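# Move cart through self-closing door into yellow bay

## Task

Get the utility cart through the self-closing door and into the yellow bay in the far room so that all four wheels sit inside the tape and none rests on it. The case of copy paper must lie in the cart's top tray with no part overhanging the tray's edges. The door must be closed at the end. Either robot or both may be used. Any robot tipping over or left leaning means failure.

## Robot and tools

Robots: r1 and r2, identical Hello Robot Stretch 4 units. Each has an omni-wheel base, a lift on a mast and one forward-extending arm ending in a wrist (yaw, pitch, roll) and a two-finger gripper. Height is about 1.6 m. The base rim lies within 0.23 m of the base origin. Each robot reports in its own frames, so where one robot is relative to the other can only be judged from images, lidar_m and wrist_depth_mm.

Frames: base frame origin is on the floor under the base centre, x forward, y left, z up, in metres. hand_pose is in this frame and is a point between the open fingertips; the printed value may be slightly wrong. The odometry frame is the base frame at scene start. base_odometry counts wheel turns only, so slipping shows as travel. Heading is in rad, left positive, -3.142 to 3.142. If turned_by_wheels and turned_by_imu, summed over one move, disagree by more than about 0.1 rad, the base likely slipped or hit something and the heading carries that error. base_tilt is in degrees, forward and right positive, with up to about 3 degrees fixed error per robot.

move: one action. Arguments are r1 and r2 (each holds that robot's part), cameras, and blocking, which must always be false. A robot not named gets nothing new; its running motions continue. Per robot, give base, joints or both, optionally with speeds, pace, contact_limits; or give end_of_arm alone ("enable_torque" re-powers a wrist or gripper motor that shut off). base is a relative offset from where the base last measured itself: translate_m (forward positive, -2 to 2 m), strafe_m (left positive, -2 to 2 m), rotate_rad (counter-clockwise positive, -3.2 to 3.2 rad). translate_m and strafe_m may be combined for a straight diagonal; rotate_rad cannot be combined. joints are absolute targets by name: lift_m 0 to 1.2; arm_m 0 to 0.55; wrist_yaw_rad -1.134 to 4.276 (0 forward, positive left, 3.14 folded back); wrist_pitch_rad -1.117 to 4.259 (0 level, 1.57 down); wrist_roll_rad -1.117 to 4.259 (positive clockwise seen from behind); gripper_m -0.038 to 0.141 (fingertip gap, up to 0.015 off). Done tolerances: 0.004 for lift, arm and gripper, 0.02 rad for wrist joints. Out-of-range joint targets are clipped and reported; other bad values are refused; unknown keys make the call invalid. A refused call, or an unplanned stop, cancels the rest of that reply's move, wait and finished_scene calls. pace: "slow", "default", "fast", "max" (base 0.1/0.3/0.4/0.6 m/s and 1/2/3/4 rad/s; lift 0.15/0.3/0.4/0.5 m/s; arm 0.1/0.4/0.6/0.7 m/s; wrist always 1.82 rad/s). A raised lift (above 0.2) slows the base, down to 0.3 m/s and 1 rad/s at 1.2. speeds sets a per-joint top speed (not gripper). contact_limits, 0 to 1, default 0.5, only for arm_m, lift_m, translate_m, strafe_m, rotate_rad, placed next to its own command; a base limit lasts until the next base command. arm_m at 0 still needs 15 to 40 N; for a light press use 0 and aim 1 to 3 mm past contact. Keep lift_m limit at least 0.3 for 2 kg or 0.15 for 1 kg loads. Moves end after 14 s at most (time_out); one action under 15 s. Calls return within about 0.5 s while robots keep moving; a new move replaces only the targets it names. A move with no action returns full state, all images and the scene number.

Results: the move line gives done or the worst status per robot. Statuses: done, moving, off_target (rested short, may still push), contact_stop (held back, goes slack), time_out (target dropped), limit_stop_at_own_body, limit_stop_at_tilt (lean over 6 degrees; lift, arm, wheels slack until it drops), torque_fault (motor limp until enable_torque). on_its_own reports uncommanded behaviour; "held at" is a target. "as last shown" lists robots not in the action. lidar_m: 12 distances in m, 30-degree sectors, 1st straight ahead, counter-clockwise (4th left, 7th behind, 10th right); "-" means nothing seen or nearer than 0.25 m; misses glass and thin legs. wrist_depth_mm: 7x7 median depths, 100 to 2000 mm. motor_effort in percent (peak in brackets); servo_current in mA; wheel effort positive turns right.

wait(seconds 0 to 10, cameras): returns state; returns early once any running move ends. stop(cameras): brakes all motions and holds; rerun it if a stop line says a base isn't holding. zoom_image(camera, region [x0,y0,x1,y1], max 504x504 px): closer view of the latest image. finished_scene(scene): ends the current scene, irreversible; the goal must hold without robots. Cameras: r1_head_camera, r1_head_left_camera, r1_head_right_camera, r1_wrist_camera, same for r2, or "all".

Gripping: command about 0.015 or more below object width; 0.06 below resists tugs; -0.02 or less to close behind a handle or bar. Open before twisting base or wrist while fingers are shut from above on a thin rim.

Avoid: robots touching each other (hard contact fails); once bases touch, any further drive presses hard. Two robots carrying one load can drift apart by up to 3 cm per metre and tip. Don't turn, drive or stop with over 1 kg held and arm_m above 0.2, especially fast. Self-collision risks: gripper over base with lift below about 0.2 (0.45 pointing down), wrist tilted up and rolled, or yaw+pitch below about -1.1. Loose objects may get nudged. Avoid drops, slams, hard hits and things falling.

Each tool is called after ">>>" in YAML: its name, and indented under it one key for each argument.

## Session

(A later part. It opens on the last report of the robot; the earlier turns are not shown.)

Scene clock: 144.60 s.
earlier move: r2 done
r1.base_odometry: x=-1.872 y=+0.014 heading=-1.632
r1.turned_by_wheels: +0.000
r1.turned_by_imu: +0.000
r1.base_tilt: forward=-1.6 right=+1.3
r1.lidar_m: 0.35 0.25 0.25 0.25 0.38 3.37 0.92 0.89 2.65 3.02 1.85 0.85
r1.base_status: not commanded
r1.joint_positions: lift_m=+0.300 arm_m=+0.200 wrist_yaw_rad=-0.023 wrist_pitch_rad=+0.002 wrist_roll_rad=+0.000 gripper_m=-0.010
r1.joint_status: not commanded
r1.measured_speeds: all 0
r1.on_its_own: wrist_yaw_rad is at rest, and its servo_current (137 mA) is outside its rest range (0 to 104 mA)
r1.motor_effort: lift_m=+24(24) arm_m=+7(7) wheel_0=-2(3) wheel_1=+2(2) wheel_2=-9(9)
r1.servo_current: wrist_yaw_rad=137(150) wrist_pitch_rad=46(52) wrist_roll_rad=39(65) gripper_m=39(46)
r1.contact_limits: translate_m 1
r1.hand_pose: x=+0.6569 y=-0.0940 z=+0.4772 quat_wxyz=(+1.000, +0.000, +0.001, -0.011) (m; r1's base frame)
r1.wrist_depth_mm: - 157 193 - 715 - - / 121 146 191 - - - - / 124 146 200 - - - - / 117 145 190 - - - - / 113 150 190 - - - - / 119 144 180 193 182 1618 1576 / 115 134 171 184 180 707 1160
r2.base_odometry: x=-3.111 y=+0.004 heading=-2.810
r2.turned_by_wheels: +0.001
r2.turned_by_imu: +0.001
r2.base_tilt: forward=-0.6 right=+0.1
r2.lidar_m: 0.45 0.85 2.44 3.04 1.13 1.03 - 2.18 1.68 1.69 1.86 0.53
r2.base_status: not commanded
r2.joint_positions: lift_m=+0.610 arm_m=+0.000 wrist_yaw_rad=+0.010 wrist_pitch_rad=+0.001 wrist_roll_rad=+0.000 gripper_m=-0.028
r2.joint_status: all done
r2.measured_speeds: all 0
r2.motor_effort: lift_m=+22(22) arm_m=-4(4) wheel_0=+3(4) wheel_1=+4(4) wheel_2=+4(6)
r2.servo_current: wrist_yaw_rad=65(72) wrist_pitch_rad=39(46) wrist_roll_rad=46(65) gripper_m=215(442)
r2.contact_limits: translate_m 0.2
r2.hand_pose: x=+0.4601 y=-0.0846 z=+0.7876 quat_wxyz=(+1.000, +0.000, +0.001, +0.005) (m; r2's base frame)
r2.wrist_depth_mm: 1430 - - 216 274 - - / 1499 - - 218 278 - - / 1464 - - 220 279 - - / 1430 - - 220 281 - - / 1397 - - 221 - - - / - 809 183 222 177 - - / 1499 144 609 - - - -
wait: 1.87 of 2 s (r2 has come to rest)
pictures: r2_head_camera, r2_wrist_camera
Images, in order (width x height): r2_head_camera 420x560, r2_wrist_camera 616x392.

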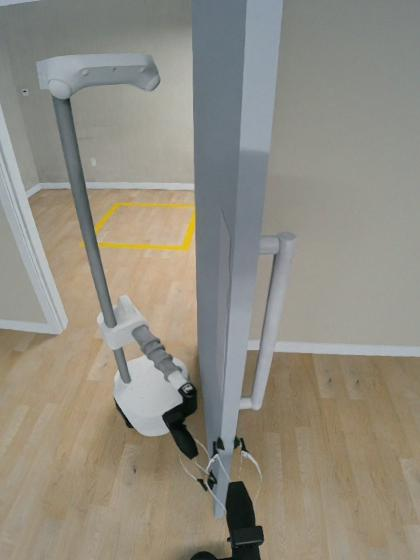

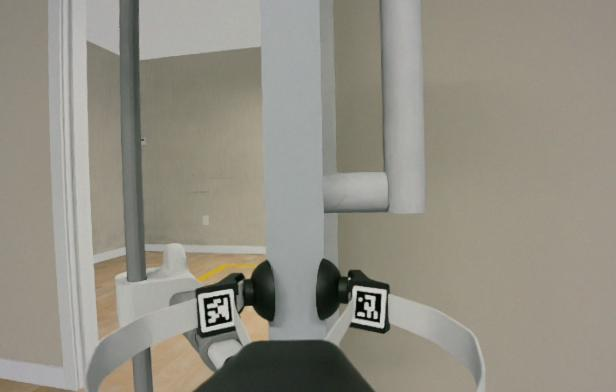

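>>> move:
  blocking: false
  r2: {"base":{"strafe_m":-0.1},"contact_limits":{"strafe_m":0.7},"pace":"slow"}

>>> wait:
  seconds: 2

>>> move:
  blocking: false
  r1: {"base":{"strafe_m":-0.15},"joints":{"arm_m":0.0}}

>>> wait:
  seconds: 2
  cameras: ["r2_head_camera","r2_wrist_camera","r2_head_left_camera","r1_head_left_camera","r1_head_right_camera"]

Scene clock: 151.97 s.
move: r2 moving
r1.base_odometry: x=-1.872 y=+0.014 heading=-1.632
r1.turned_by_wheels: +0.000
r1.turned_by_imu: +0.000
r1.base_tilt: forward=-1.6 right=+1.3
r1.lidar_m: 0.35 0.25 0.25 0.25 0.37 3.37 0.91 0.90 2.65 3.01 1.84 0.85
r1.base_status: not commanded
r1.joint_positions: lift_m=+0.300 arm_m=+0.200 wrist_yaw_rad=-0.023 wrist_pitch_rad=+0.002 wrist_roll_rad=+0.000 gripper_m=-0.010
r1.joint_status: not commanded
r1.measured_speeds: all 0
r1.motor_effort: lift_m=+23(24) arm_m=+7(7) wheel_0=-2(2) wheel_1=+1(2) wheel_2=-9(9)
r1.servo_current: wrist_yaw_rad=143(143) wrist_pitch_rad=39(52) wrist_roll_rad=46(65) gripper_m=39(52)
r1.contact_limits: translate_m 1
r1.hand_pose: x=+0.6569 y=-0.0940 z=+0.4772 quat_wxyz=(+1.000, +0.000, +0.001, -0.011) (m; r1's base frame)
r1.wrist_depth_mm: - 157 192 - 723 - - / 121 146 191 - - - - / 124 146 200 - - - - / 117 145 191 - - - - / 113 150 190 - - - - / 119 144 180 192 181 1576 1576 / 115 134 171 183 179 699 1118
r2.base_odometry: x=-3.116 y=+0.017 heading=-2.809
r2.turned_by_wheels: +0.001
r2.turned_by_imu: +0.001
r2.base_tilt: forward=-0.6 right=+0.0
r2.lidar_m: 0.38 0.88 2.44 3.06 1.14 1.04 - 2.16 1.72 1.69 1.85 0.55
r2.base_status: strafe_m moving
r2.joint_positions: lift_m=+0.610 arm_m=+0.000 wrist_yaw_rad=+0.015 wrist_pitch_rad=+0.001 wrist_roll_rad=+0.000 gripper_m=-0.028
r2.joint_status: not commanded
r2.measured_speeds: translate_m=+0.000 strafe_m=-0.056 rotate_rad=+0.001 lift_m=+0.000 arm_m=+0.000 wrist_yaw_rad=+0.023 wrist_pitch_rad=+0.000 wrist_roll_rad=+0.000
r2.motor_effort: lift_m=+21(22) arm_m=-4(4) wheel_0=+13(15) wheel_1=-8(8) wheel_2=+6(6)
r2.servo_current: wrist_yaw_rad=78(78) wrist_pitch_rad=39(46) wrist_roll_rad=52(59) gripper_m=208(215)
r2.contact_limits: strafe_m 0.7
r2.hand_pose: x=+0.4606 y=-0.0832 z=+0.7876 quat_wxyz=(+1.000, +0.000, +0.001, +0.007) (m; r2's base frame)
r2.wrist_depth_mm: 1430 - - 216 272 - - / 1430 - - 217 274 - - / - - - 218 276 - - / - - - 220 278 - - / - 1499 - 220 - - - / 1499 842 181 222 177 - - / - 156 661 - - - -
pictures: none

Scene clock: 153.60 s.
earlier move: r2 done
r1.base_odometry: x=-1.872 y=+0.014 heading=-1.632
r1.turned_by_wheels: +0.000
r1.turned_by_imu: +0.000
r1.base_tilt: forward=-1.6 right=+1.3
r1.lidar_m: 0.36 0.25 0.25 0.25 0.37 3.37 0.93 0.91 2.66 3.00 1.86 0.88
r1.base_status: not commanded
r1.joint_positions: lift_m=+0.300 arm_m=+0.200 wrist_yaw_rad=-0.023 wrist_pitch_rad=+0.002 wrist_roll_rad=+0.000 gripper_m=-0.010
r1.joint_status: not commanded
r1.measured_speeds: all 0
r1.on_its_own: wrist_yaw_rad is at rest, and its servo_current (143 mA) is outside its rest range (0 to 104 mA)
r1.motor_effort: lift_m=+23(24) arm_m=+7(7) wheel_0=-2(3) wheel_1=+2(2) wheel_2=-9(9)
r1.servo_current: wrist_yaw_rad=143(156) wrist_pitch_rad=39(52) wrist_roll_rad=59(65) gripper_m=39(52)
r1.contact_limits: translate_m 1
r1.hand_pose: x=+0.6569 y=-0.0940 z=+0.4772 quat_wxyz=(+1.000, +0.000, +0.001, -0.011) (m; r1's base frame)
r1.wrist_depth_mm: - 157 192 - 723 - - / 121 146 192 - - - - / 124 146 200 - - - - / 117 145 191 - - - - / 113 150 190 - - - - / 119 144 180 193 184 1708 1537 / 115 134 171 183 168 1205 1138
r2.base_odometry: x=-3.144 y=+0.098 heading=-2.810
r2.turned_by_wheels: -0.001
r2.turned_by_imu: -0.002
r2.base_tilt: forward=-0.7 right=+0.0
r2.lidar_m: 0.44 0.56 2.39 3.14 1.11 1.12 - 2.07 1.64 1.62 1.76 1.46
r2.base_status: done
r2.joint_positions: lift_m=+0.610 arm_m=+0.000 wrist_yaw_rad=+0.003 wrist_pitch_rad=+0.001 wrist_roll_rad=+0.000 gripper_m=-0.029
r2.joint_status: not commanded
r2.measured_speeds: all 0
r2.motor_effort: lift_m=+20(22) arm_m=+5(5) wheel_0=+4(29) wheel_1=-5(8) wheel_2=-1(9)
r2.servo_current: wrist_yaw_rad=46(221) wrist_pitch_rad=39(46) wrist_roll_rad=46(59) gripper_m=104(215)
r2.contact_limits: strafe_m 0.7
r2.hand_pose: x=+0.4595 y=-0.0866 z=+0.7877 quat_wxyz=(+1.000, +0.000, +0.001, +0.001) (m; r2's base frame)
r2.wrist_depth_mm: 1397 224 296 - - - - / 1397 224 294 296 - - - / 1430 225 294 294 - - - / 1430 227 290 - - - - / 1499 229 324 - - - - / 1397 230 185 198 171 - - / 1397 231 312 - - - -
wait: 1.63 of 2 s (r2 has come to rest)
pictures: none

Scene clock: 154.10 s.
move: r1 moving
r1.base_odometry: x=-1.908 y=+0.016 heading=-1.632
r1.turned_by_wheels: +0.000
r1.turned_by_imu: +0.000
r1.base_tilt: forward=-1.5 right=+1.3
r1.lidar_m: 0.35 0.25 0.25 0.27 0.41 3.40 0.90 0.88 2.63 2.99 1.79 0.88
r1.base_status: strafe_m moving
r1.joint_positions: lift_m=+0.300 arm_m=+0.149 wrist_yaw_rad=-0.004 wrist_pitch_rad=+0.002 wrist_roll_rad=+0.000 gripper_m=-0.010
r1.joint_status: arm_m moving
r1.measured_speeds: translate_m=+0.000 strafe_m=-0.140 rotate_rad=+0.002 lift_m=+0.000 arm_m=-0.195 wrist_yaw_rad=+0.038 wrist_pitch_rad=+0.000 wrist_roll_rad=+0.000
r1.motor_effort: lift_m=+23(24) arm_m=-5(6) wheel_0=+9(9) wheel_1=-11(11) wheel_2=-2(7)
r1.servo_current: wrist_yaw_rad=46(156) wrist_pitch_rad=46(46) wrist_roll_rad=52(59) gripper_m=46(46)
r1.hand_pose: x=+0.6082 y=-0.0885 z=+0.4772 quat_wxyz=(+1.000, +0.000, +0.001, -0.002) (m; r1's base frame)
r1.wrist_depth_mm: 138 166 206 535 723 - - / 134 166 206 - - - - / 131 160 205 - - - - / 134 165 204 - - - - / 130 159 203 - - - - / 129 158 187 195 1537 1661 1537 / 132 148 183 181 153 1182 1138
r2: as last shown
r2.turned_by_wheels: +0.000
r2.turned_by_imu: +0.000
r2.lidar_m: 0.43 0.49 2.41 3.13 1.10 1.10 - 2.08 1.63 1.61 1.76 1.48
r2.motor_effort: lift_m=+20(20) arm_m=+5(5) wheel_0=+3(4) wheel_1=-5(5) wheel_2=-1(2)
r2.servo_current: wrist_yaw_rad=33(59) wrist_pitch_rad=39(46) wrist_roll_rad=26(52) gripper_m=111(111)
r2.contact_limits: strafe_m 0.7
r2.wrist_depth_mm: 224 274 282 - - - - / 225 274 286 - - - - / 227 273 290 - - - - / 228 286 289 - - - - / 230 272 - - - - - / 230 267 183 198 171 - - / 232 232 - - - - -
pictures: none

Scene clock: 155.33 s.
earlier move: r1 done
r1.base_odometry: x=-2.021 y=+0.023 heading=-1.633
r1.turned_by_wheels: -0.001
r1.turned_by_imu: -0.002
r1.base_tilt: forward=-1.6 right=+1.3
r1.lidar_m: 0.27 0.25 0.25 0.28 0.53 3.46 0.86 1.04 2.53 2.87 1.74 0.88
r1.base_status: done
r1.joint_positions: lift_m=+0.300 arm_m=+0.000 wrist_yaw_rad=-0.011 wrist_pitch_rad=+0.002 wrist_roll_rad=+0.000 gripper_m=-0.010
r1.joint_status: all done
r1.measured_speeds: all 0
r1.motor_effort: lift_m=+23(24) arm_m=-3(6) wheel_0=-6(9) wheel_1=-2(13) wheel_2=-9(10)
r1.servo_current: wrist_yaw_rad=52(156) wrist_pitch_rad=39(52) wrist_roll_rad=39(65) gripper_m=39(46)
r1.hand_pose: x=+0.4583 y=-0.0905 z=+0.4772 quat_wxyz=(+1.000, +0.000, +0.001, -0.005) (m; r1's base frame)
r1.wrist_depth_mm: 141 167 200 253 - - - / 141 166 202 244 - - - / 141 167 201 242 - - - / 148 166 201 242 - - - / 141 170 200 241 - - - / 141 166 189 200 183 1618 1618 / 143 161 160 186 180 1118 1138
r2.base_odometry: x=-3.144 y=+0.098 heading=-2.810
r2.turned_by_wheels: +0.000
r2.turned_by_imu: +0.000
r2.base_tilt: forward=-0.6 right=+0.1
r2.lidar_m: 0.80 0.53 2.41 3.15 1.09 1.09 - 2.02 1.65 1.62 1.75 1.48
r2.base_status: not commanded
r2.joint_positions: lift_m=+0.610 arm_m=+0.000 wrist_yaw_rad=+0.003 wrist_pitch_rad=+0.001 wrist_roll_rad=+0.000 gripper_m=-0.029
r2.joint_status: not commanded
r2.measured_speeds: all 0
r2.motor_effort: lift_m=+20(20) arm_m=+5(5) wheel_0=+4(4) wheel_1=-4(5) wheel_2=-1(2)
r2.servo_current: wrist_yaw_rad=46(59) wrist_pitch_rad=39(46) wrist_roll_rad=52(59) gripper_m=104(111)
r2.contact_limits: strafe_m 0.7
r2.hand_pose: x=+0.4595 y=-0.0866 z=+0.7877 quat_wxyz=(+1.000, +0.000, +0.001, +0.001) (m; r2's base frame)
r2.wrist_depth_mm: - - - - - - - / - - - - - - - / - - - - - - - / - - - - - - - / 399 - - - - - - / 392 - 182 198 171 - - / - - - - - - -
wait: 1.23 of 2 s (r1 has come to rest)
pictures: r1_head_left_camera, r1_head_right_camera, r2_head_camera, r2_head_left_camera, r2_wrist_camera
Images, in order (width x height): r1_head_left_camera 420x672, r1_head_right_camera 420x672, r2_head_camera 420x560, r2_head_left_camera 420x672, r2_wrist_camera 616x392.

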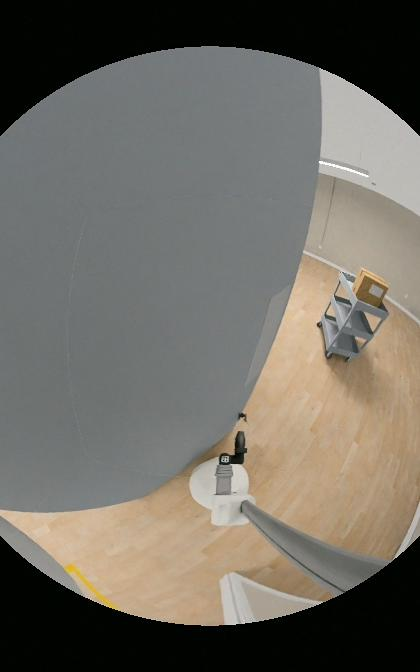

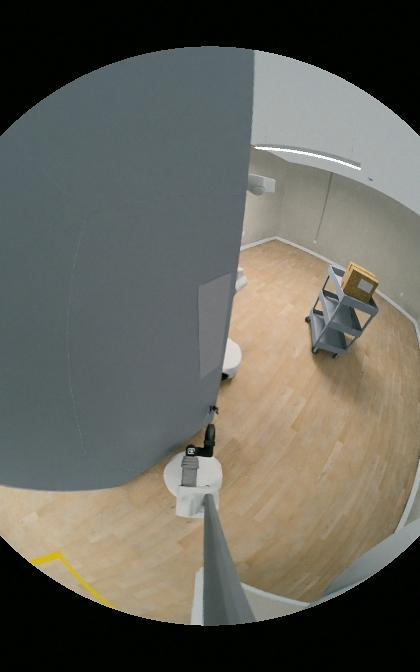

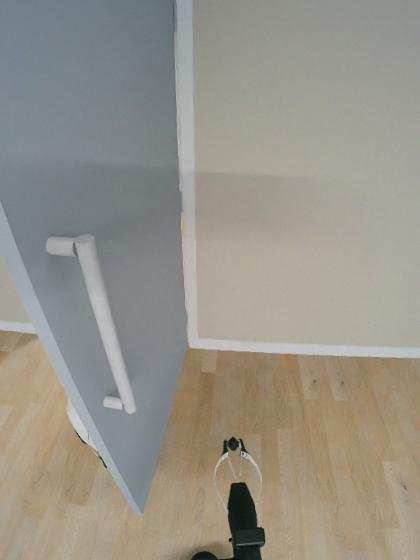

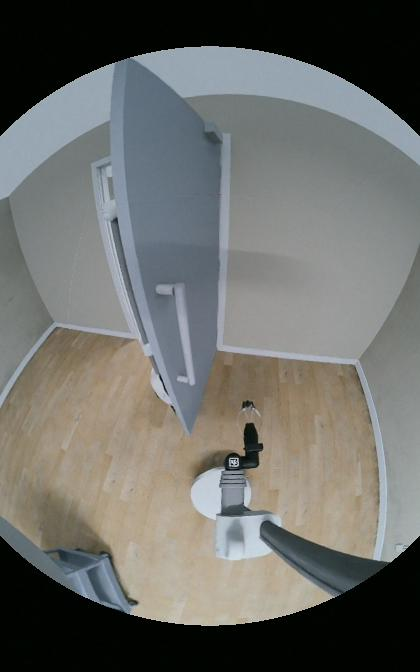

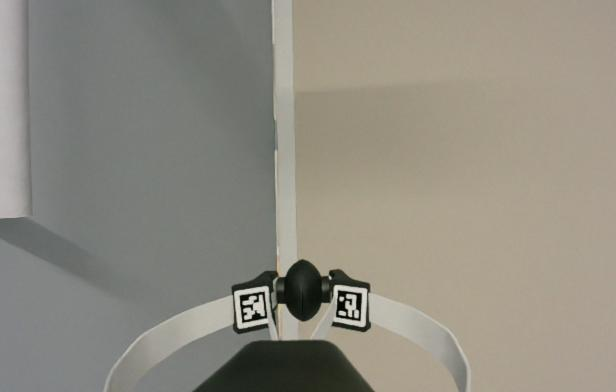

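>>> move:
  blocking: false
  r2: {"base":{"translate_m":-0.28,"strafe_m":0.1},"joints":{"gripper_m":0.13}}

>>> wait:
  seconds: 2.5

>>> move:
  blocking: false
  r1: {"joints":{"arm_m":0.2},"contact_limits":{"arm_m":0.9}}

>>> wait:
  seconds: 2

>>> move:
  blocking: false
  r1: {"base":{"strafe_m":0.15,"translate_m":0.02},"contact_limits":{"strafe_m":1.0},"pace":"slow"}

>>> wait:
  seconds: 2.5
  cameras: ["r2_head_camera","r2_wrist_camera","r1_head_left_camera"]

Scene clock: 190.80 s.
move: r2 moving
r1: as last shown
r1.turned_by_wheels: +0.000
r1.turned_by_imu: +0.000
r1.base_tilt: forward=-1.6 right=+1.2
r1.lidar_m: 0.27 0.25 0.25 0.27 0.50 3.45 0.87 1.00 2.54 2.88 1.74 0.92
r1.motor_effort: lift_m=+23(24) arm_m=+0(0) wheel_0=-6(7) wheel_1=-2(2) wheel_2=-9(9)
r1.servo_current: wrist_yaw_rad=65(78) wrist_pitch_rad=46(52) wrist_roll_rad=39(59) gripper_m=39(52)
r1.wrist_depth_mm: 141 166 200 252 - - - / 141 166 201 244 - - - / 141 167 201 242 - - - / 147 166 201 243 - - - / 141 170 200 241 - - - / 140 165 189 199 183 1661 1576 / 143 161 160 186 180 1118 1160
r2.base_odometry: x=-3.110 y=+0.098 heading=-2.810
r2.turned_by_wheels: +0.000
r2.turned_by_imu: +0.000
r2.base_tilt: forward=-0.7 right=+0.1
r2.lidar_m: 0.60 0.56 2.48 3.13 1.01 1.07 - 2.08 1.65 1.61 1.76 1.48
r2.base_status: translate_m moving; strafe_m moving
r2.joint_positions: lift_m=+0.610 arm_m=+0.000 wrist_yaw_rad=+0.003 wrist_pitch_rad=+0.001 wrist_roll_rad=+0.000 gripper_m=-0.003
r2.joint_status: gripper_m moving
r2.measured_speeds: translate_m=-0.121 strafe_m=+0.043 rotate_rad=+0.001 lift_m=+0.000 arm_m=+0.000 wrist_yaw_rad=+0.000 wrist_pitch_rad=+0.000 wrist_roll_rad=+0.000
r2.motor_effort: lift_m=+20(20) arm_m=+5(5) wheel_0=-8(9) wheel_1=-7(8) wheel_2=+12(12)
r2.servo_current: wrist_yaw_rad=59(59) wrist_pitch_rad=39(46) wrist_roll_rad=52(52) gripper_m=91(130)
r2.hand_pose: x=+0.4595 y=-0.0866 z=+0.7877 quat_wxyz=(+1.000, +0.000, +0.001, +0.001) (m; r2's base frame)
r2.wrist_depth_mm: 325 - - - - - - / 327 - - - - - - / 338 - - - - - - / 332 - - - - - - / 392 - - - - - - / 392 - 181 193 175 - - / 392 - - - - - -
pictures: none

Scene clock: 192.70 s.
earlier move: r2 done
r1.base_odometry: x=-2.021 y=+0.023 heading=-1.633
r1.turned_by_wheels: +0.000
r1.turned_by_imu: +0.000
r1.base_tilt: forward=-1.6 right=+1.3
r1.lidar_m: 0.28 0.25 0.25 0.27 0.52 3.47 0.86 1.03 2.53 2.89 1.75 1.09
r1.base_status: not commanded
r1.joint_positions: lift_m=+0.300 arm_m=+0.000 wrist_yaw_rad=-0.011 wrist_pitch_rad=+0.002 wrist_roll_rad=+0.000 gripper_m=-0.010
r1.joint_status: not commanded
r1.measured_speeds: all 0
r1.motor_effort: lift_m=+23(24) arm_m=+2(2) wheel_0=-5(7) wheel_1=-2(2) wheel_2=-9(9)
r1.servo_current: wrist_yaw_rad=65(85) wrist_pitch_rad=46(52) wrist_roll_rad=46(65) gripper_m=46(52)
r1.hand_pose: x=+0.4583 y=-0.0905 z=+0.4772 quat_wxyz=(+1.000, +0.000, +0.001, -0.005) (m; r1's base frame)
r1.wrist_depth_mm: 141 166 201 245 1098 - - / 141 166 202 243 1098 - - / 141 166 201 243 - - - / 147 167 201 242 - - - / 141 170 200 241 - - - / 140 165 188 200 184 1576 1537 / 144 161 160 186 155 854 1138
r2.base_odometry: x=-2.846 y=+0.094 heading=-2.810
r2.turned_by_wheels: +0.000
r2.turned_by_imu: +0.000
r2.base_tilt: forward=-0.7 right=+0.1
r2.lidar_m: 0.74 0.88 2.86 3.08 0.84 0.90 4.12 2.14 1.69 1.67 1.86 1.75
r2.base_status: done
r2.joint_positions: lift_m=+0.610 arm_m=+0.000 wrist_yaw_rad=+0.003 wrist_pitch_rad=+0.001 wrist_roll_rad=+0.000 gripper_m=+0.130
r2.joint_status: all done
r2.measured_speeds: all 0
r2.motor_effort: lift_m=+20(20) arm_m=+5(5) wheel_0=-2(12) wheel_1=-4(8) wheel_2=+2(14)
r2.servo_current: wrist_yaw_rad=46(59) wrist_pitch_rad=39(46) wrist_roll_rad=52(52) gripper_m=46(130)
r2.hand_pose: x=+0.4595 y=-0.0866 z=+0.7877 quat_wxyz=(+1.000, +0.000, +0.001, +0.001) (m; r2's base frame)
r2.wrist_depth_mm: - 991 - - - - - / - 1008 - - - - - / - 1008 - - - - - / - 1025 580 - - - - / - 544 - - - - - / - 195 187 - 189 - - / 1661 1661 - - - - -
wait: 1.90 of 2.5 s (r2 has come to rest)
pictures: none

Scene clock: 193.20 s.
move: r1 moving
r1.base_odometry: x=-2.021 y=+0.023 heading=-1.633
r1.turned_by_wheels: +0.000
r1.turned_by_imu: +0.000
r1.base_tilt: forward=-1.6 right=+1.3
r1.lidar_m: 0.33 0.25 0.25 0.29 0.52 3.48 0.88 1.03 2.53 2.87 1.73 1.07
r1.base_status: not commanded
r1.joint_positions: lift_m=+0.300 arm_m=+0.050 wrist_yaw_rad=-0.011 wrist_pitch_rad=+0.002 wrist_roll_rad=+0.000 gripper_m=-0.010
r1.joint_status: arm_m moving
r1.measured_speeds: translate_m=+0.000 strafe_m=+0.000 rotate_rad=+0.000 lift_m=+0.000 arm_m=+0.195 wrist_yaw_rad=+0.000 wrist_pitch_rad=+0.000 wrist_roll_rad=+0.000
r1.motor_effort: lift_m=+24(24) arm_m=+11(11) wheel_0=-5(6) wheel_1=-2(2) wheel_2=-9(9)
r1.servo_current: wrist_yaw_rad=78(85) wrist_pitch_rad=39(46) wrist_roll_rad=46(59) gripper_m=39(46)
r1.contact_limits: arm_m 0.9
r1.hand_pose: x=+0.5088 y=-0.0905 z=+0.4772 quat_wxyz=(+1.000, +0.000, +0.001, -0.005) (m; r1's base frame)
r1.wrist_depth_mm: 138 168 200 809 1060 - - / 138 168 200 750 1078 - - / 141 164 200 242 - - - / 138 164 199 243 - - - / 141 167 198 242 - - - / 140 163 186 199 184 1576 1576 / 140 154 177 186 163 820 1160
r2: as last shown
r2.lidar_m: 0.78 0.83 2.88 3.07 0.83 0.90 4.11 2.13 1.70 1.68 1.84 1.77
r2.motor_effort: lift_m=+20(20) arm_m=+5(5) wheel_0=-1(2) wheel_1=-5(5) wheel_2=+2(3)
r2.servo_current: wrist_yaw_rad=46(59) wrist_pitch_rad=39(46) wrist_roll_rad=52(52) gripper_m=52(52)
r2.wrist_depth_mm: - 1008 564 - - - - / - 1025 564 - - - - / - 1025 569 - - - - / - 1025 569 - - - - / - 1008 - - - - - / - 191 187 - 190 - - / 1661 1042 - - - - -
pictures: none

Scene clock: 194.40 s.
earlier move: r1 done
r1.base_odometry: x=-2.021 y=+0.023 heading=-1.633
r1.turned_by_wheels: +0.000
r1.turned_by_imu: +0.000
r1.base_tilt: forward=-1.6 right=+1.3
r1.lidar_m: 0.38 0.28 0.28 0.32 0.53 3.47 0.85 1.03 2.55 2.88 1.77 1.07
r1.base_status: not commanded
r1.joint_positions: lift_m=+0.300 arm_m=+0.200 wrist_yaw_rad=-0.011 wrist_pitch_rad=+0.002 wrist_roll_rad=+0.000 gripper_m=-0.010
r1.joint_status: all done
r1.measured_speeds: all 0
r1.motor_effort: lift_m=+24(24) arm_m=+5(11) wheel_0=-7(7) wheel_1=-2(2) wheel_2=-7(9)
r1.servo_current: wrist_yaw_rad=65(85) wrist_pitch_rad=46(46) wrist_roll_rad=39(65) gripper_m=46(52)
r1.contact_limits: arm_m 0.9
r1.hand_pose: x=+0.6582 y=-0.0905 z=+0.4772 quat_wxyz=(+1.000, +0.000, +0.001, -0.005) (m; r1's base frame)
r1.wrist_depth_mm: - 120 - 609 654 - - / 105 120 - - - - - / - 117 - - - - - / 105 123 - - - - - / 107 119 - - - - - / 104 119 1661 191 931 1618 1576 / - 118 150 750 167 661 1078
r2.base_odometry: x=-2.846 y=+0.094 heading=-2.810
r2.turned_by_wheels: +0.000
r2.turned_by_imu: +0.000
r2.base_tilt: forward=-0.7 right=+0.0
r2.lidar_m: 0.63 0.88 2.86 3.07 0.83 0.90 4.10 2.17 1.70 1.67 1.84 1.76
r2.base_status: not commanded
r2.joint_positions: lift_m=+0.610 arm_m=+0.000 wrist_yaw_rad=+0.003 wrist_pitch_rad=+0.001 wrist_roll_rad=+0.000 gripper_m=+0.130
r2.joint_status: not commanded
r2.measured_speeds: all 0
r2.motor_effort: lift_m=+20(20) arm_m=+5(5) wheel_0=-2(2) wheel_1=-5(5) wheel_2=+2(3)
r2.servo_current: wrist_yaw_rad=52(59) wrist_pitch_rad=39(46) wrist_roll_rad=39(52) gripper_m=52(52)
r2.hand_pose: x=+0.4595 y=-0.0866 z=+0.7877 quat_wxyz=(+1.000, +0.000, +0.001, +0.001) (m; r2's base frame)
r2.wrist_depth_mm: - - 512 - - - - / - - 554 - - - - / - - 559 564 - - - / - - 559 - - - - / - 1098 - - - - - / - 194 187 - 189 - - / 1661 1661 - - - - -
wait: 1.20 of 2 s (r1 has come to rest)
pictures: none

Scene clock: 194.90 s.
move: r1 moving
r1.base_odometry: x=-2.008 y=+0.020 heading=-1.636
r1.turned_by_wheels: -0.002
r1.turned_by_imu: -0.003
r1.base_tilt: forward=-1.6 right=+1.3
r1.lidar_m: 0.35 0.27 0.27 0.32 0.52 3.47 0.86 1.01 2.56 2.88 1.77 1.06
r1.base_status: translate_m moving; strafe_m moving
r1.joint_positions: lift_m=+0.300 arm_m=+0.200 wrist_yaw_rad=-0.011 wrist_pitch_rad=+0.002 wrist_roll_rad=+0.000 gripper_m=-0.010
r1.joint_status: not commanded
r1.measured_speeds: translate_m=+0.007 strafe_m=+0.052 rotate_rad=-0.001 lift_m=+0.000 arm_m=+0.000 wrist_yaw_rad=+0.000 wrist_pitch_rad=+0.000 wrist_roll_rad=+0.000
r1.motor_effort: lift_m=+23(24) arm_m=+5(5) wheel_0=-20(22) wheel_1=+3(4) wheel_2=-13(13)
r1.servo_current: wrist_yaw_rad=59(85) wrist_pitch_rad=46(52) wrist_roll_rad=46(65) gripper_m=39(52)
r1.contact_limits: arm_m 0.9; strafe_m 1
r1.hand_pose: x=+0.6582 y=-0.0905 z=+0.4772 quat_wxyz=(+1.000, +0.000, +0.001, -0.005) (m; r1's base frame)
r1.wrist_depth_mm: - 121 - 603 654 - - / - 121 - - - - - / - 111 - - - - - / 103 - - - - - - / - 117 - - - - - / 105 116 185 200 183 1618 1576 / - 116 144 186 180 707 1078
r2: as last shown
r2.lidar_m: 0.64 0.88 2.91 3.07 0.83 0.92 4.14 2.14 1.67 1.69 1.82 1.75
r2.motor_effort: lift_m=+20(20) arm_m=+5(5) wheel_0=-2(2) wheel_1=-4(5) wheel_2=+2(3)
r2.servo_current: wrist_yaw_rad=52(65) wrist_pitch_rad=39(39) wrist_roll_rad=52(59) gripper_m=52(59)
r2.wrist_depth_mm: - - 508 - - - - / - - 559 - - - - / - - 564 564 - - - / - - 574 - - - - / - 1160 - - - - - / - 196 187 - 190 - - / 1661 1661 - - - - -
pictures: none

Scene clock: 197.40 s.
earlier move: r1 contact_stop
r1.base_odometry: x=-1.896 y=-0.003 heading=-1.832
r1.turned_by_wheels: -0.197
r1.turned_by_imu: -0.201
r1.base_tilt: forward=-1.6 right=+1.3
r1.lidar_m: 0.31 0.25 - 0.25 0.26 3.41 3.58 0.91 1.97 2.77 2.01 1.13
r1.base_status: translate_m contact_stop; strafe_m contact_stop
r1.joint_positions: lift_m=+0.300 arm_m=+0.200 wrist_yaw_rad=-0.006 wrist_pitch_rad=+0.002 wrist_roll_rad=+0.000 gripper_m=-0.010
r1.joint_status: not commanded
r1.measured_speeds: translate_m=-0.022 strafe_m=-0.024 rotate_rad=-0.171 lift_m=+0.000 arm_m=+0.000 wrist_yaw_rad=+0.000 wrist_pitch_rad=+0.000 wrist_roll_rad=+0.000
r1.on_its_own: the wheels are slack since a contact_stop
r1.motor_effort: lift_m=+23(24) arm_m=+3(5) wheel_0=+0(37) wheel_1=+1(10) wheel_2=+0(14)
r1.servo_current: wrist_yaw_rad=65(111) wrist_pitch_rad=46(52) wrist_roll_rad=52(72) gripper_m=46(52)
r1.contact_limits: arm_m 0.9; strafe_m 1
r1.hand_pose: x=+0.6587 y=-0.0892 z=+0.4772 quat_wxyz=(+1.000, +0.000, +0.001, -0.003) (m; r1's base frame)
r1.wrist_depth_mm: - 126 569 676 - - - / - 125 - - - - - / - 125 - - - - - / 105 130 - - - - - / - 120 - - - - - / 103 120 178 193 1618 1618 1537 / - 118 144 184 157 1098 1138
r2.base_odometry: x=-2.846 y=+0.094 heading=-2.810
r2.turned_by_wheels: +0.000
r2.turned_by_imu: +0.000
r2.base_tilt: forward=-0.7 right=+0.1
r2.lidar_m: 0.65 1.14 2.90 3.07 0.84 0.91 4.14 2.15 1.70 1.67 1.83 1.77
r2.base_status: not commanded
r2.joint_positions: lift_m=+0.610 arm_m=+0.000 wrist_yaw_rad=+0.003 wrist_pitch_rad=+0.001 wrist_roll_rad=+0.000 gripper_m=+0.130
r2.joint_status: not commanded
r2.measured_speeds: all 0
r2.motor_effort: lift_m=+20(20) arm_m=+5(5) wheel_0=-2(2) wheel_1=-5(5) wheel_2=+2(3)
r2.servo_current: wrist_yaw_rad=52(65) wrist_pitch_rad=46(46) wrist_roll_rad=39(59) gripper_m=52(59)
r2.hand_pose: x=+0.4595 y=-0.0866 z=+0.7877 quat_wxyz=(+1.000, +0.000, +0.001, +0.001) (m; r2's base frame)
r2.wrist_depth_mm: - 1756 - 549 - - - / - 1756 - 564 - - - / - - - 554 - - - / - - 564 - - - - / - - - - - - - / - 1661 187 - 190 - - / 1661 1618 634 - - - -
wait: 2.50 s; no rest
pictures: r1_head_left_camera, r2_head_camera, r2_wrist_camera
Images, in order (width x height): r1_head_left_camera 420x672, r2_head_camera 420x560, r2_wrist_camera 616x392.

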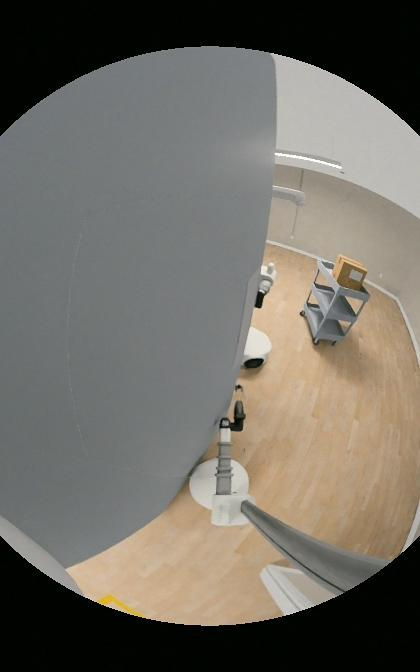

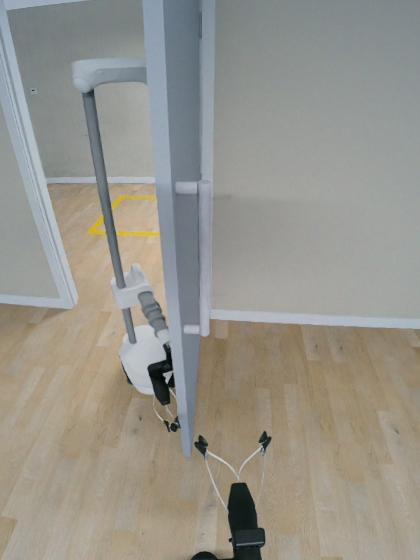

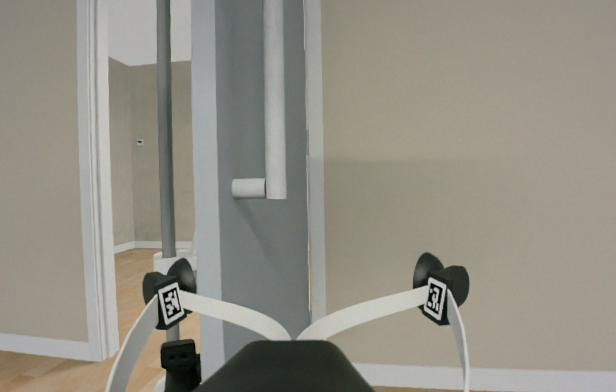

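>>> move:
  blocking: false
  r1: {"base":{"strafe_m":0.1,"translate_m":0.15},"contact_limits":{"translate_m":1.0},"pace":"slow"}

>>> wait:
  seconds: 2.8
  cameras: ["r2_head_camera","r2_wrist_camera","r1_head_left_camera","r2_head_left_camera"]

Scene clock: 204.67 s.
move: r1 moving
r1.base_odometry: x=-1.940 y=+0.176 heading=-2.171
r1.turned_by_wheels: -0.338
r1.turned_by_imu: -0.342
r1.base_tilt: forward=-1.6 right=+1.3
r1.lidar_m: 0.30 0.25 - 0.25 0.27 3.31 3.31 0.75 0.74 2.49 2.79 1.96
r1.base_status: translate_m moving; strafe_m moving
r1.joint_positions: lift_m=+0.300 arm_m=+0.200 wrist_yaw_rad=-0.005 wrist_pitch_rad=+0.002 wrist_roll_rad=+0.000 gripper_m=-0.010
r1.joint_status: not commanded
r1.measured_speeds: translate_m=+0.011 strafe_m=-0.003 rotate_rad=+0.008 lift_m=+0.000 arm_m=+0.000 wrist_yaw_rad=-0.001 wrist_pitch_rad=+0.000 wrist_roll_rad=+0.000
r1.motor_effort: lift_m=+24(24) arm_m=-1(4) wheel_0=-3(7) wheel_1=-1(5) wheel_2=-11(11)
r1.servo_current: wrist_yaw_rad=59(78) wrist_pitch_rad=39(46) wrist_roll_rad=46(65) gripper_m=46(46)
r1.contact_limits: arm_m 0.9; translate_m 1
r1.hand_pose: x=+0.6588 y=-0.0889 z=+0.4772 quat_wxyz=(+1.000, +0.000, +0.001, -0.003) (m; r1's base frame)
r1.wrist_depth_mm: - 117 - - - - - / - 117 - - 1661 - - / - 121 - - - - - / - 121 - - - - - / - 116 - - - - - / - 115 1756 192 183 1618 1661 / - 115 150 183 179 1118 1160
r2: as last shown
r2.turned_by_imu: +0.001
r2.lidar_m: 1.10 0.87 2.88 3.07 0.82 0.91 4.08 2.13 1.68 1.68 1.80 1.76
r2.motor_effort: lift_m=+20(20) arm_m=+5(5) wheel_0=-2(2) wheel_1=-4(5) wheel_2=+3(3)
r2.servo_current: wrist_yaw_rad=52(52) wrist_pitch_rad=39(46) wrist_roll_rad=59(59) gripper_m=52(59)
r2.wrist_depth_mm: - - - - - - - / - 634 - - - - - / - 640 - - - - - / 627 - - - - - - / - - - - - - - / - 186 187 - 190 - - / - - - - - - -
pictures: none

Scene clock: 207.47 s.
earlier move: r1 moving
r1.base_odometry: x=-1.939 y=-0.012 heading=-2.170
r1.turned_by_wheels: +0.001
r1.turned_by_imu: +0.002
r1.base_tilt: forward=-1.6 right=+1.3
r1.lidar_m: 0.46 0.25 0.25 - 0.25 0.37 3.45 0.92 0.93 2.63 2.97 1.78
r1.base_status: translate_m moving; strafe_m moving
r1.joint_positions: lift_m=+0.300 arm_m=+0.200 wrist_yaw_rad=-0.003 wrist_pitch_rad=+0.002 wrist_roll_rad=+0.000 gripper_m=-0.010
r1.joint_status: not commanded
r1.measured_speeds: translate_m=+0.000 strafe_m=+0.003 rotate_rad=+0.000 lift_m=+0.000 arm_m=+0.000 wrist_yaw_rad=+0.000 wrist_pitch_rad=+0.000 wrist_roll_rad=+0.000
r1.motor_effort: lift_m=+23(24) arm_m=+3(4) wheel_0=-10(11) wheel_1=+8(20) wheel_2=-2(16)
r1.servo_current: wrist_yaw_rad=52(78) wrist_pitch_rad=39(52) wrist_roll_rad=46(65) gripper_m=46(52)
r1.contact_limits: arm_m 0.9; translate_m 1
r1.hand_pose: x=+0.6590 y=-0.0882 z=+0.4772 quat_wxyz=(+1.000, +0.000, +0.001, -0.001) (m; r1's base frame)
r1.wrist_depth_mm: 591 741 - - - - - / - 946 - - 1537 - - / - - - - - - - / - - - - - - - / - - - - - - - / 1808 1661 960 195 181 1499 1576 / 1160 699 181 181 153 1182 1160
r2.base_odometry: x=-2.846 y=+0.094 heading=-2.810
r2.turned_by_wheels: +0.000
r2.turned_by_imu: +0.000
r2.base_tilt: forward=-0.7 right=+0.1
r2.lidar_m: 0.74 0.67 2.90 3.06 0.84 0.90 4.11 2.13 1.70 1.68 1.81 1.77
r2.base_status: not commanded
r2.joint_positions: lift_m=+0.610 arm_m=+0.000 wrist_yaw_rad=+0.003 wrist_pitch_rad=+0.001 wrist_roll_rad=+0.000 gripper_m=+0.130
r2.joint_status: not commanded
r2.measured_speeds: all 0
r2.motor_effort: lift_m=+20(20) arm_m=+5(5) wheel_0=-1(2) wheel_1=-4(5) wheel_2=+2(3)
r2.servo_current: wrist_yaw_rad=46(59) wrist_pitch_rad=39(46) wrist_roll_rad=39(59) gripper_m=52(59)
r2.hand_pose: x=+0.4595 y=-0.0866 z=+0.7877 quat_wxyz=(+1.000, +0.000, +0.001, +0.001) (m; r2's base frame)
r2.wrist_depth_mm: - - 564 - - - - / - - 564 - - - - / - - 559 - - - - / - - 569 - - - - / - - - - - - - / - 668 186 - 190 - - / 1618 676 - - - - -
wait: 2.80 s; no rest
pictures: r1_head_left_camera, r2_head_camera, r2_head_left_camera, r2_wrist_camera
Images, in order (width x height): r1_head_left_camera 420x672, r2_head_camera 420x560, r2_head_left_camera 420x672, r2_wrist_camera 616x392.

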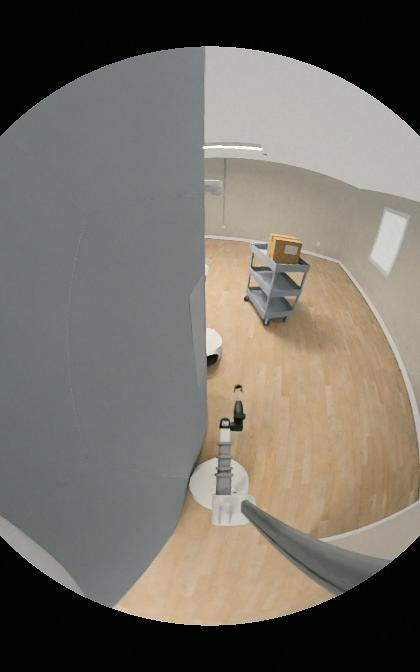

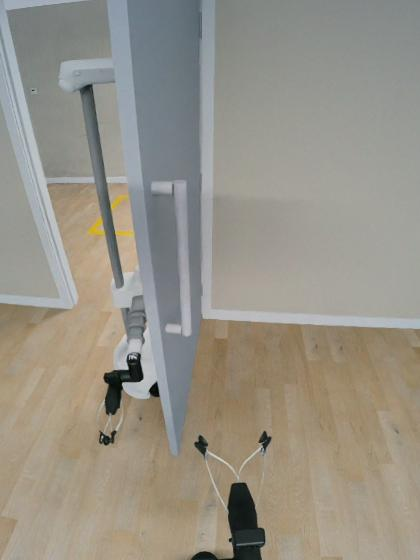

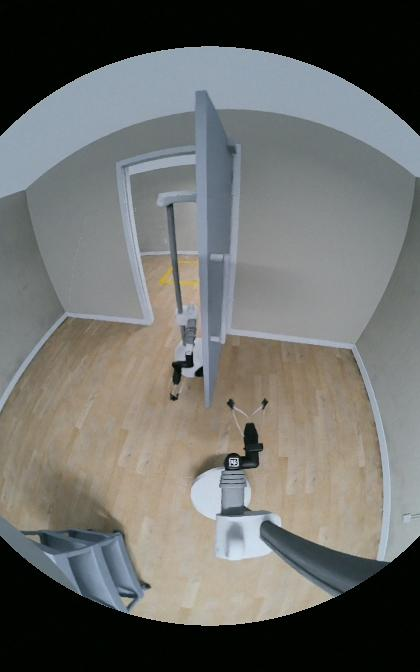

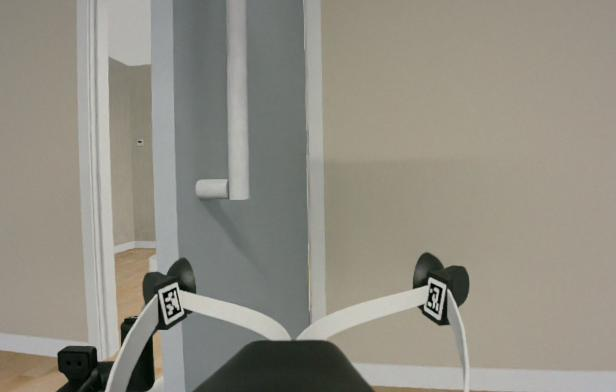

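>>> move:
  blocking: false
  r1: {"base":{"strafe_m":0.12,"translate_m":0.22},"contact_limits":{"translate_m":1.0},"pace":"slow"}

>>> wait:
  seconds: 3.5
  cameras: ["r2_head_camera","r2_wrist_camera","r1_head_left_camera"]

Scene clock: 216.00 s.
earlier move: r1 done
move: r1 moving
r1.base_odometry: x=-1.940 y=-0.026 heading=-2.169
r1.turned_by_wheels: +0.001
r1.turned_by_imu: +0.001
r1.base_tilt: forward=-1.6 right=+1.3
r1.lidar_m: 0.47 0.25 0.25 - 0.25 0.38 3.47 0.93 0.97 2.65 2.96 1.77
r1.base_status: translate_m moving; strafe_m moving
r1.joint_positions: lift_m=+0.300 arm_m=+0.200 wrist_yaw_rad=-0.003 wrist_pitch_rad=+0.002 wrist_roll_rad=+0.000 gripper_m=-0.010
r1.joint_status: not commanded
r1.measured_speeds: translate_m=+0.049 strafe_m=+0.027 rotate_rad=+0.003 lift_m=+0.000 arm_m=+0.000 wrist_yaw_rad=+0.000 wrist_pitch_rad=+0.000 wrist_roll_rad=+0.000
r1.motor_effort: lift_m=+23(23) arm_m=+4(4) wheel_0=+2(10) wheel_1=+15(17) wheel_2=-8(9)
r1.servo_current: wrist_yaw_rad=46(65) wrist_pitch_rad=46(46) wrist_roll_rad=52(65) gripper_m=46(46)
r1.contact_limits: arm_m 0.9; translate_m 1
r1.hand_pose: x=+0.6590 y=-0.0882 z=+0.4772 quat_wxyz=(+1.000, +0.000, +0.001, -0.001) (m; r1's base frame)
r1.wrist_depth_mm: 585 723 - - - - - / - 931 - - 1576 - - / - - - - - - - / - - - - - - - / - - - - 1921 - - / 1708 1618 960 194 181 1499 1537 / 1205 715 180 180 152 1182 1160
r2: as last shown
r2.lidar_m: 0.76 0.69 2.86 3.07 0.82 0.91 4.13 2.13 1.70 1.66 1.84 1.77
r2.motor_effort: lift_m=+20(20) arm_m=+5(5) wheel_0=-2(2) wheel_1=-4(5) wheel_2=+3(3)
r2.servo_current: wrist_yaw_rad=52(59) wrist_pitch_rad=46(46) wrist_roll_rad=52(65) gripper_m=46(52)
r2.wrist_depth_mm: - - - - - - - / - 1708 - - - - - / - 1808 - - - - - / - - 564 - - - - / - - - - - - - / - 683 187 - 190 - - / 1661 661 - - - - -
pictures: none

Scene clock: 219.17 s.
earlier move: r1 done
r1.base_odometry: x=-1.964 y=-0.260 heading=-2.169
r1.turned_by_wheels: +0.000
r1.turned_by_imu: +0.073
r1.base_tilt: forward=-1.6 right=+1.3
r1.lidar_m: 0.61 0.25 0.25 - 0.25 0.31 3.65 1.13 1.45 2.76 3.23 1.61
r1.base_status: done
r1.joint_positions: lift_m=+0.300 arm_m=+0.200 wrist_yaw_rad=-0.002 wrist_pitch_rad=+0.002 wrist_roll_rad=+0.000 gripper_m=-0.010
r1.joint_status: not commanded
r1.measured_speeds: all 0
r1.motor_effort: lift_m=+23(24) arm_m=+4(4) wheel_0=-11(13) wheel_1=+32(36) wheel_2=-9(11)
r1.servo_current: wrist_yaw_rad=46(72) wrist_pitch_rad=33(52) wrist_roll_rad=46(65) gripper_m=52(52)
r1.contact_limits: arm_m 0.9; translate_m 1
r1.hand_pose: x=+0.6591 y=-0.0881 z=+0.4772 quat_wxyz=(+1.000, +0.000, +0.001, -0.001) (m; r1's base frame)
r1.wrist_depth_mm: - - 699 - - - 1229 / - - - - - - - / - - - - - - - / - - - - - - - / - - - - - - - / 1863 1756 723 195 1576 1499 1042 / 1281 1182 180 181 152 1160 1078
r2.base_odometry: x=-2.846 y=+0.094 heading=-2.810
r2.turned_by_wheels: +0.000
r2.turned_by_imu: +0.000
r2.base_tilt: forward=-0.7 right=+0.1
r2.lidar_m: 0.65 0.43 2.87 3.08 0.83 0.89 4.16 2.13 1.70 1.67 1.81 1.76
r2.base_status: not commanded
r2.joint_positions: lift_m=+0.610 arm_m=+0.000 wrist_yaw_rad=+0.003 wrist_pitch_rad=+0.001 wrist_roll_rad=+0.000 gripper_m=+0.130
r2.joint_status: not commanded
r2.measured_speeds: all 0
r2.motor_effort: lift_m=+20(20) arm_m=+5(5) wheel_0=-2(3) wheel_1=-4(5) wheel_2=+2(3)
r2.servo_current: wrist_yaw_rad=65(65) wrist_pitch_rad=39(46) wrist_roll_rad=39(65) gripper_m=46(59)
r2.hand_pose: x=+0.4595 y=-0.0866 z=+0.7877 quat_wxyz=(+1.000, +0.000, +0.001, +0.001) (m; r2's base frame)
r2.wrist_depth_mm: - - - - - - - / - - - - - - - / - - - - - - - / - - - 569 - - - / - - - - - - - / - 1756 200 158 189 - - / 1661 1618 591 - - - -
wait: 3.17 of 3.5 s (r1 has come to rest)
pictures: r1_head_left_camera, r2_head_camera, r2_wrist_camera
Images, in order (width x height): r1_head_left_camera 420x672, r2_head_camera 420x560, r2_wrist_camera 616x392.

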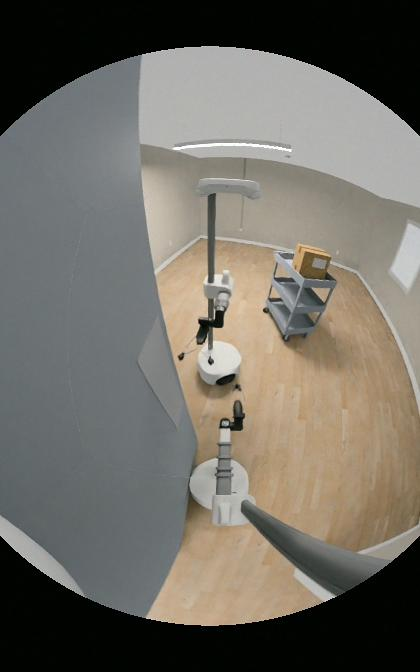

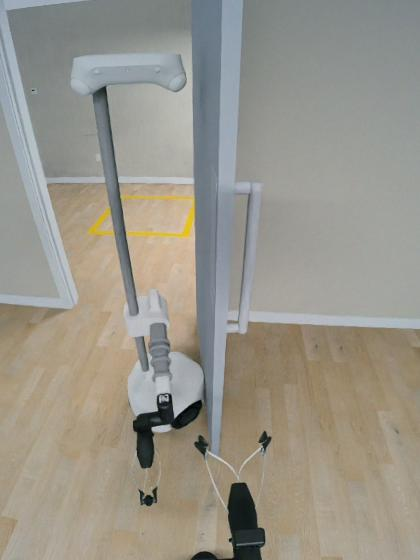

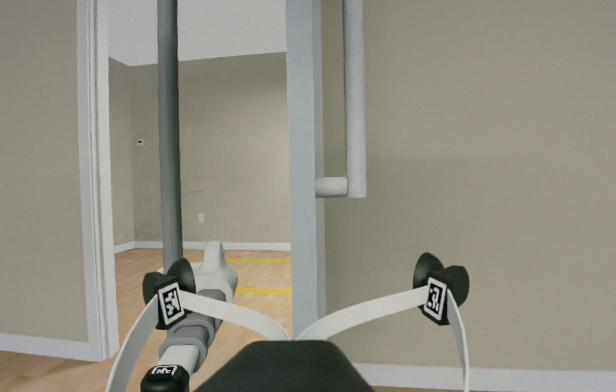

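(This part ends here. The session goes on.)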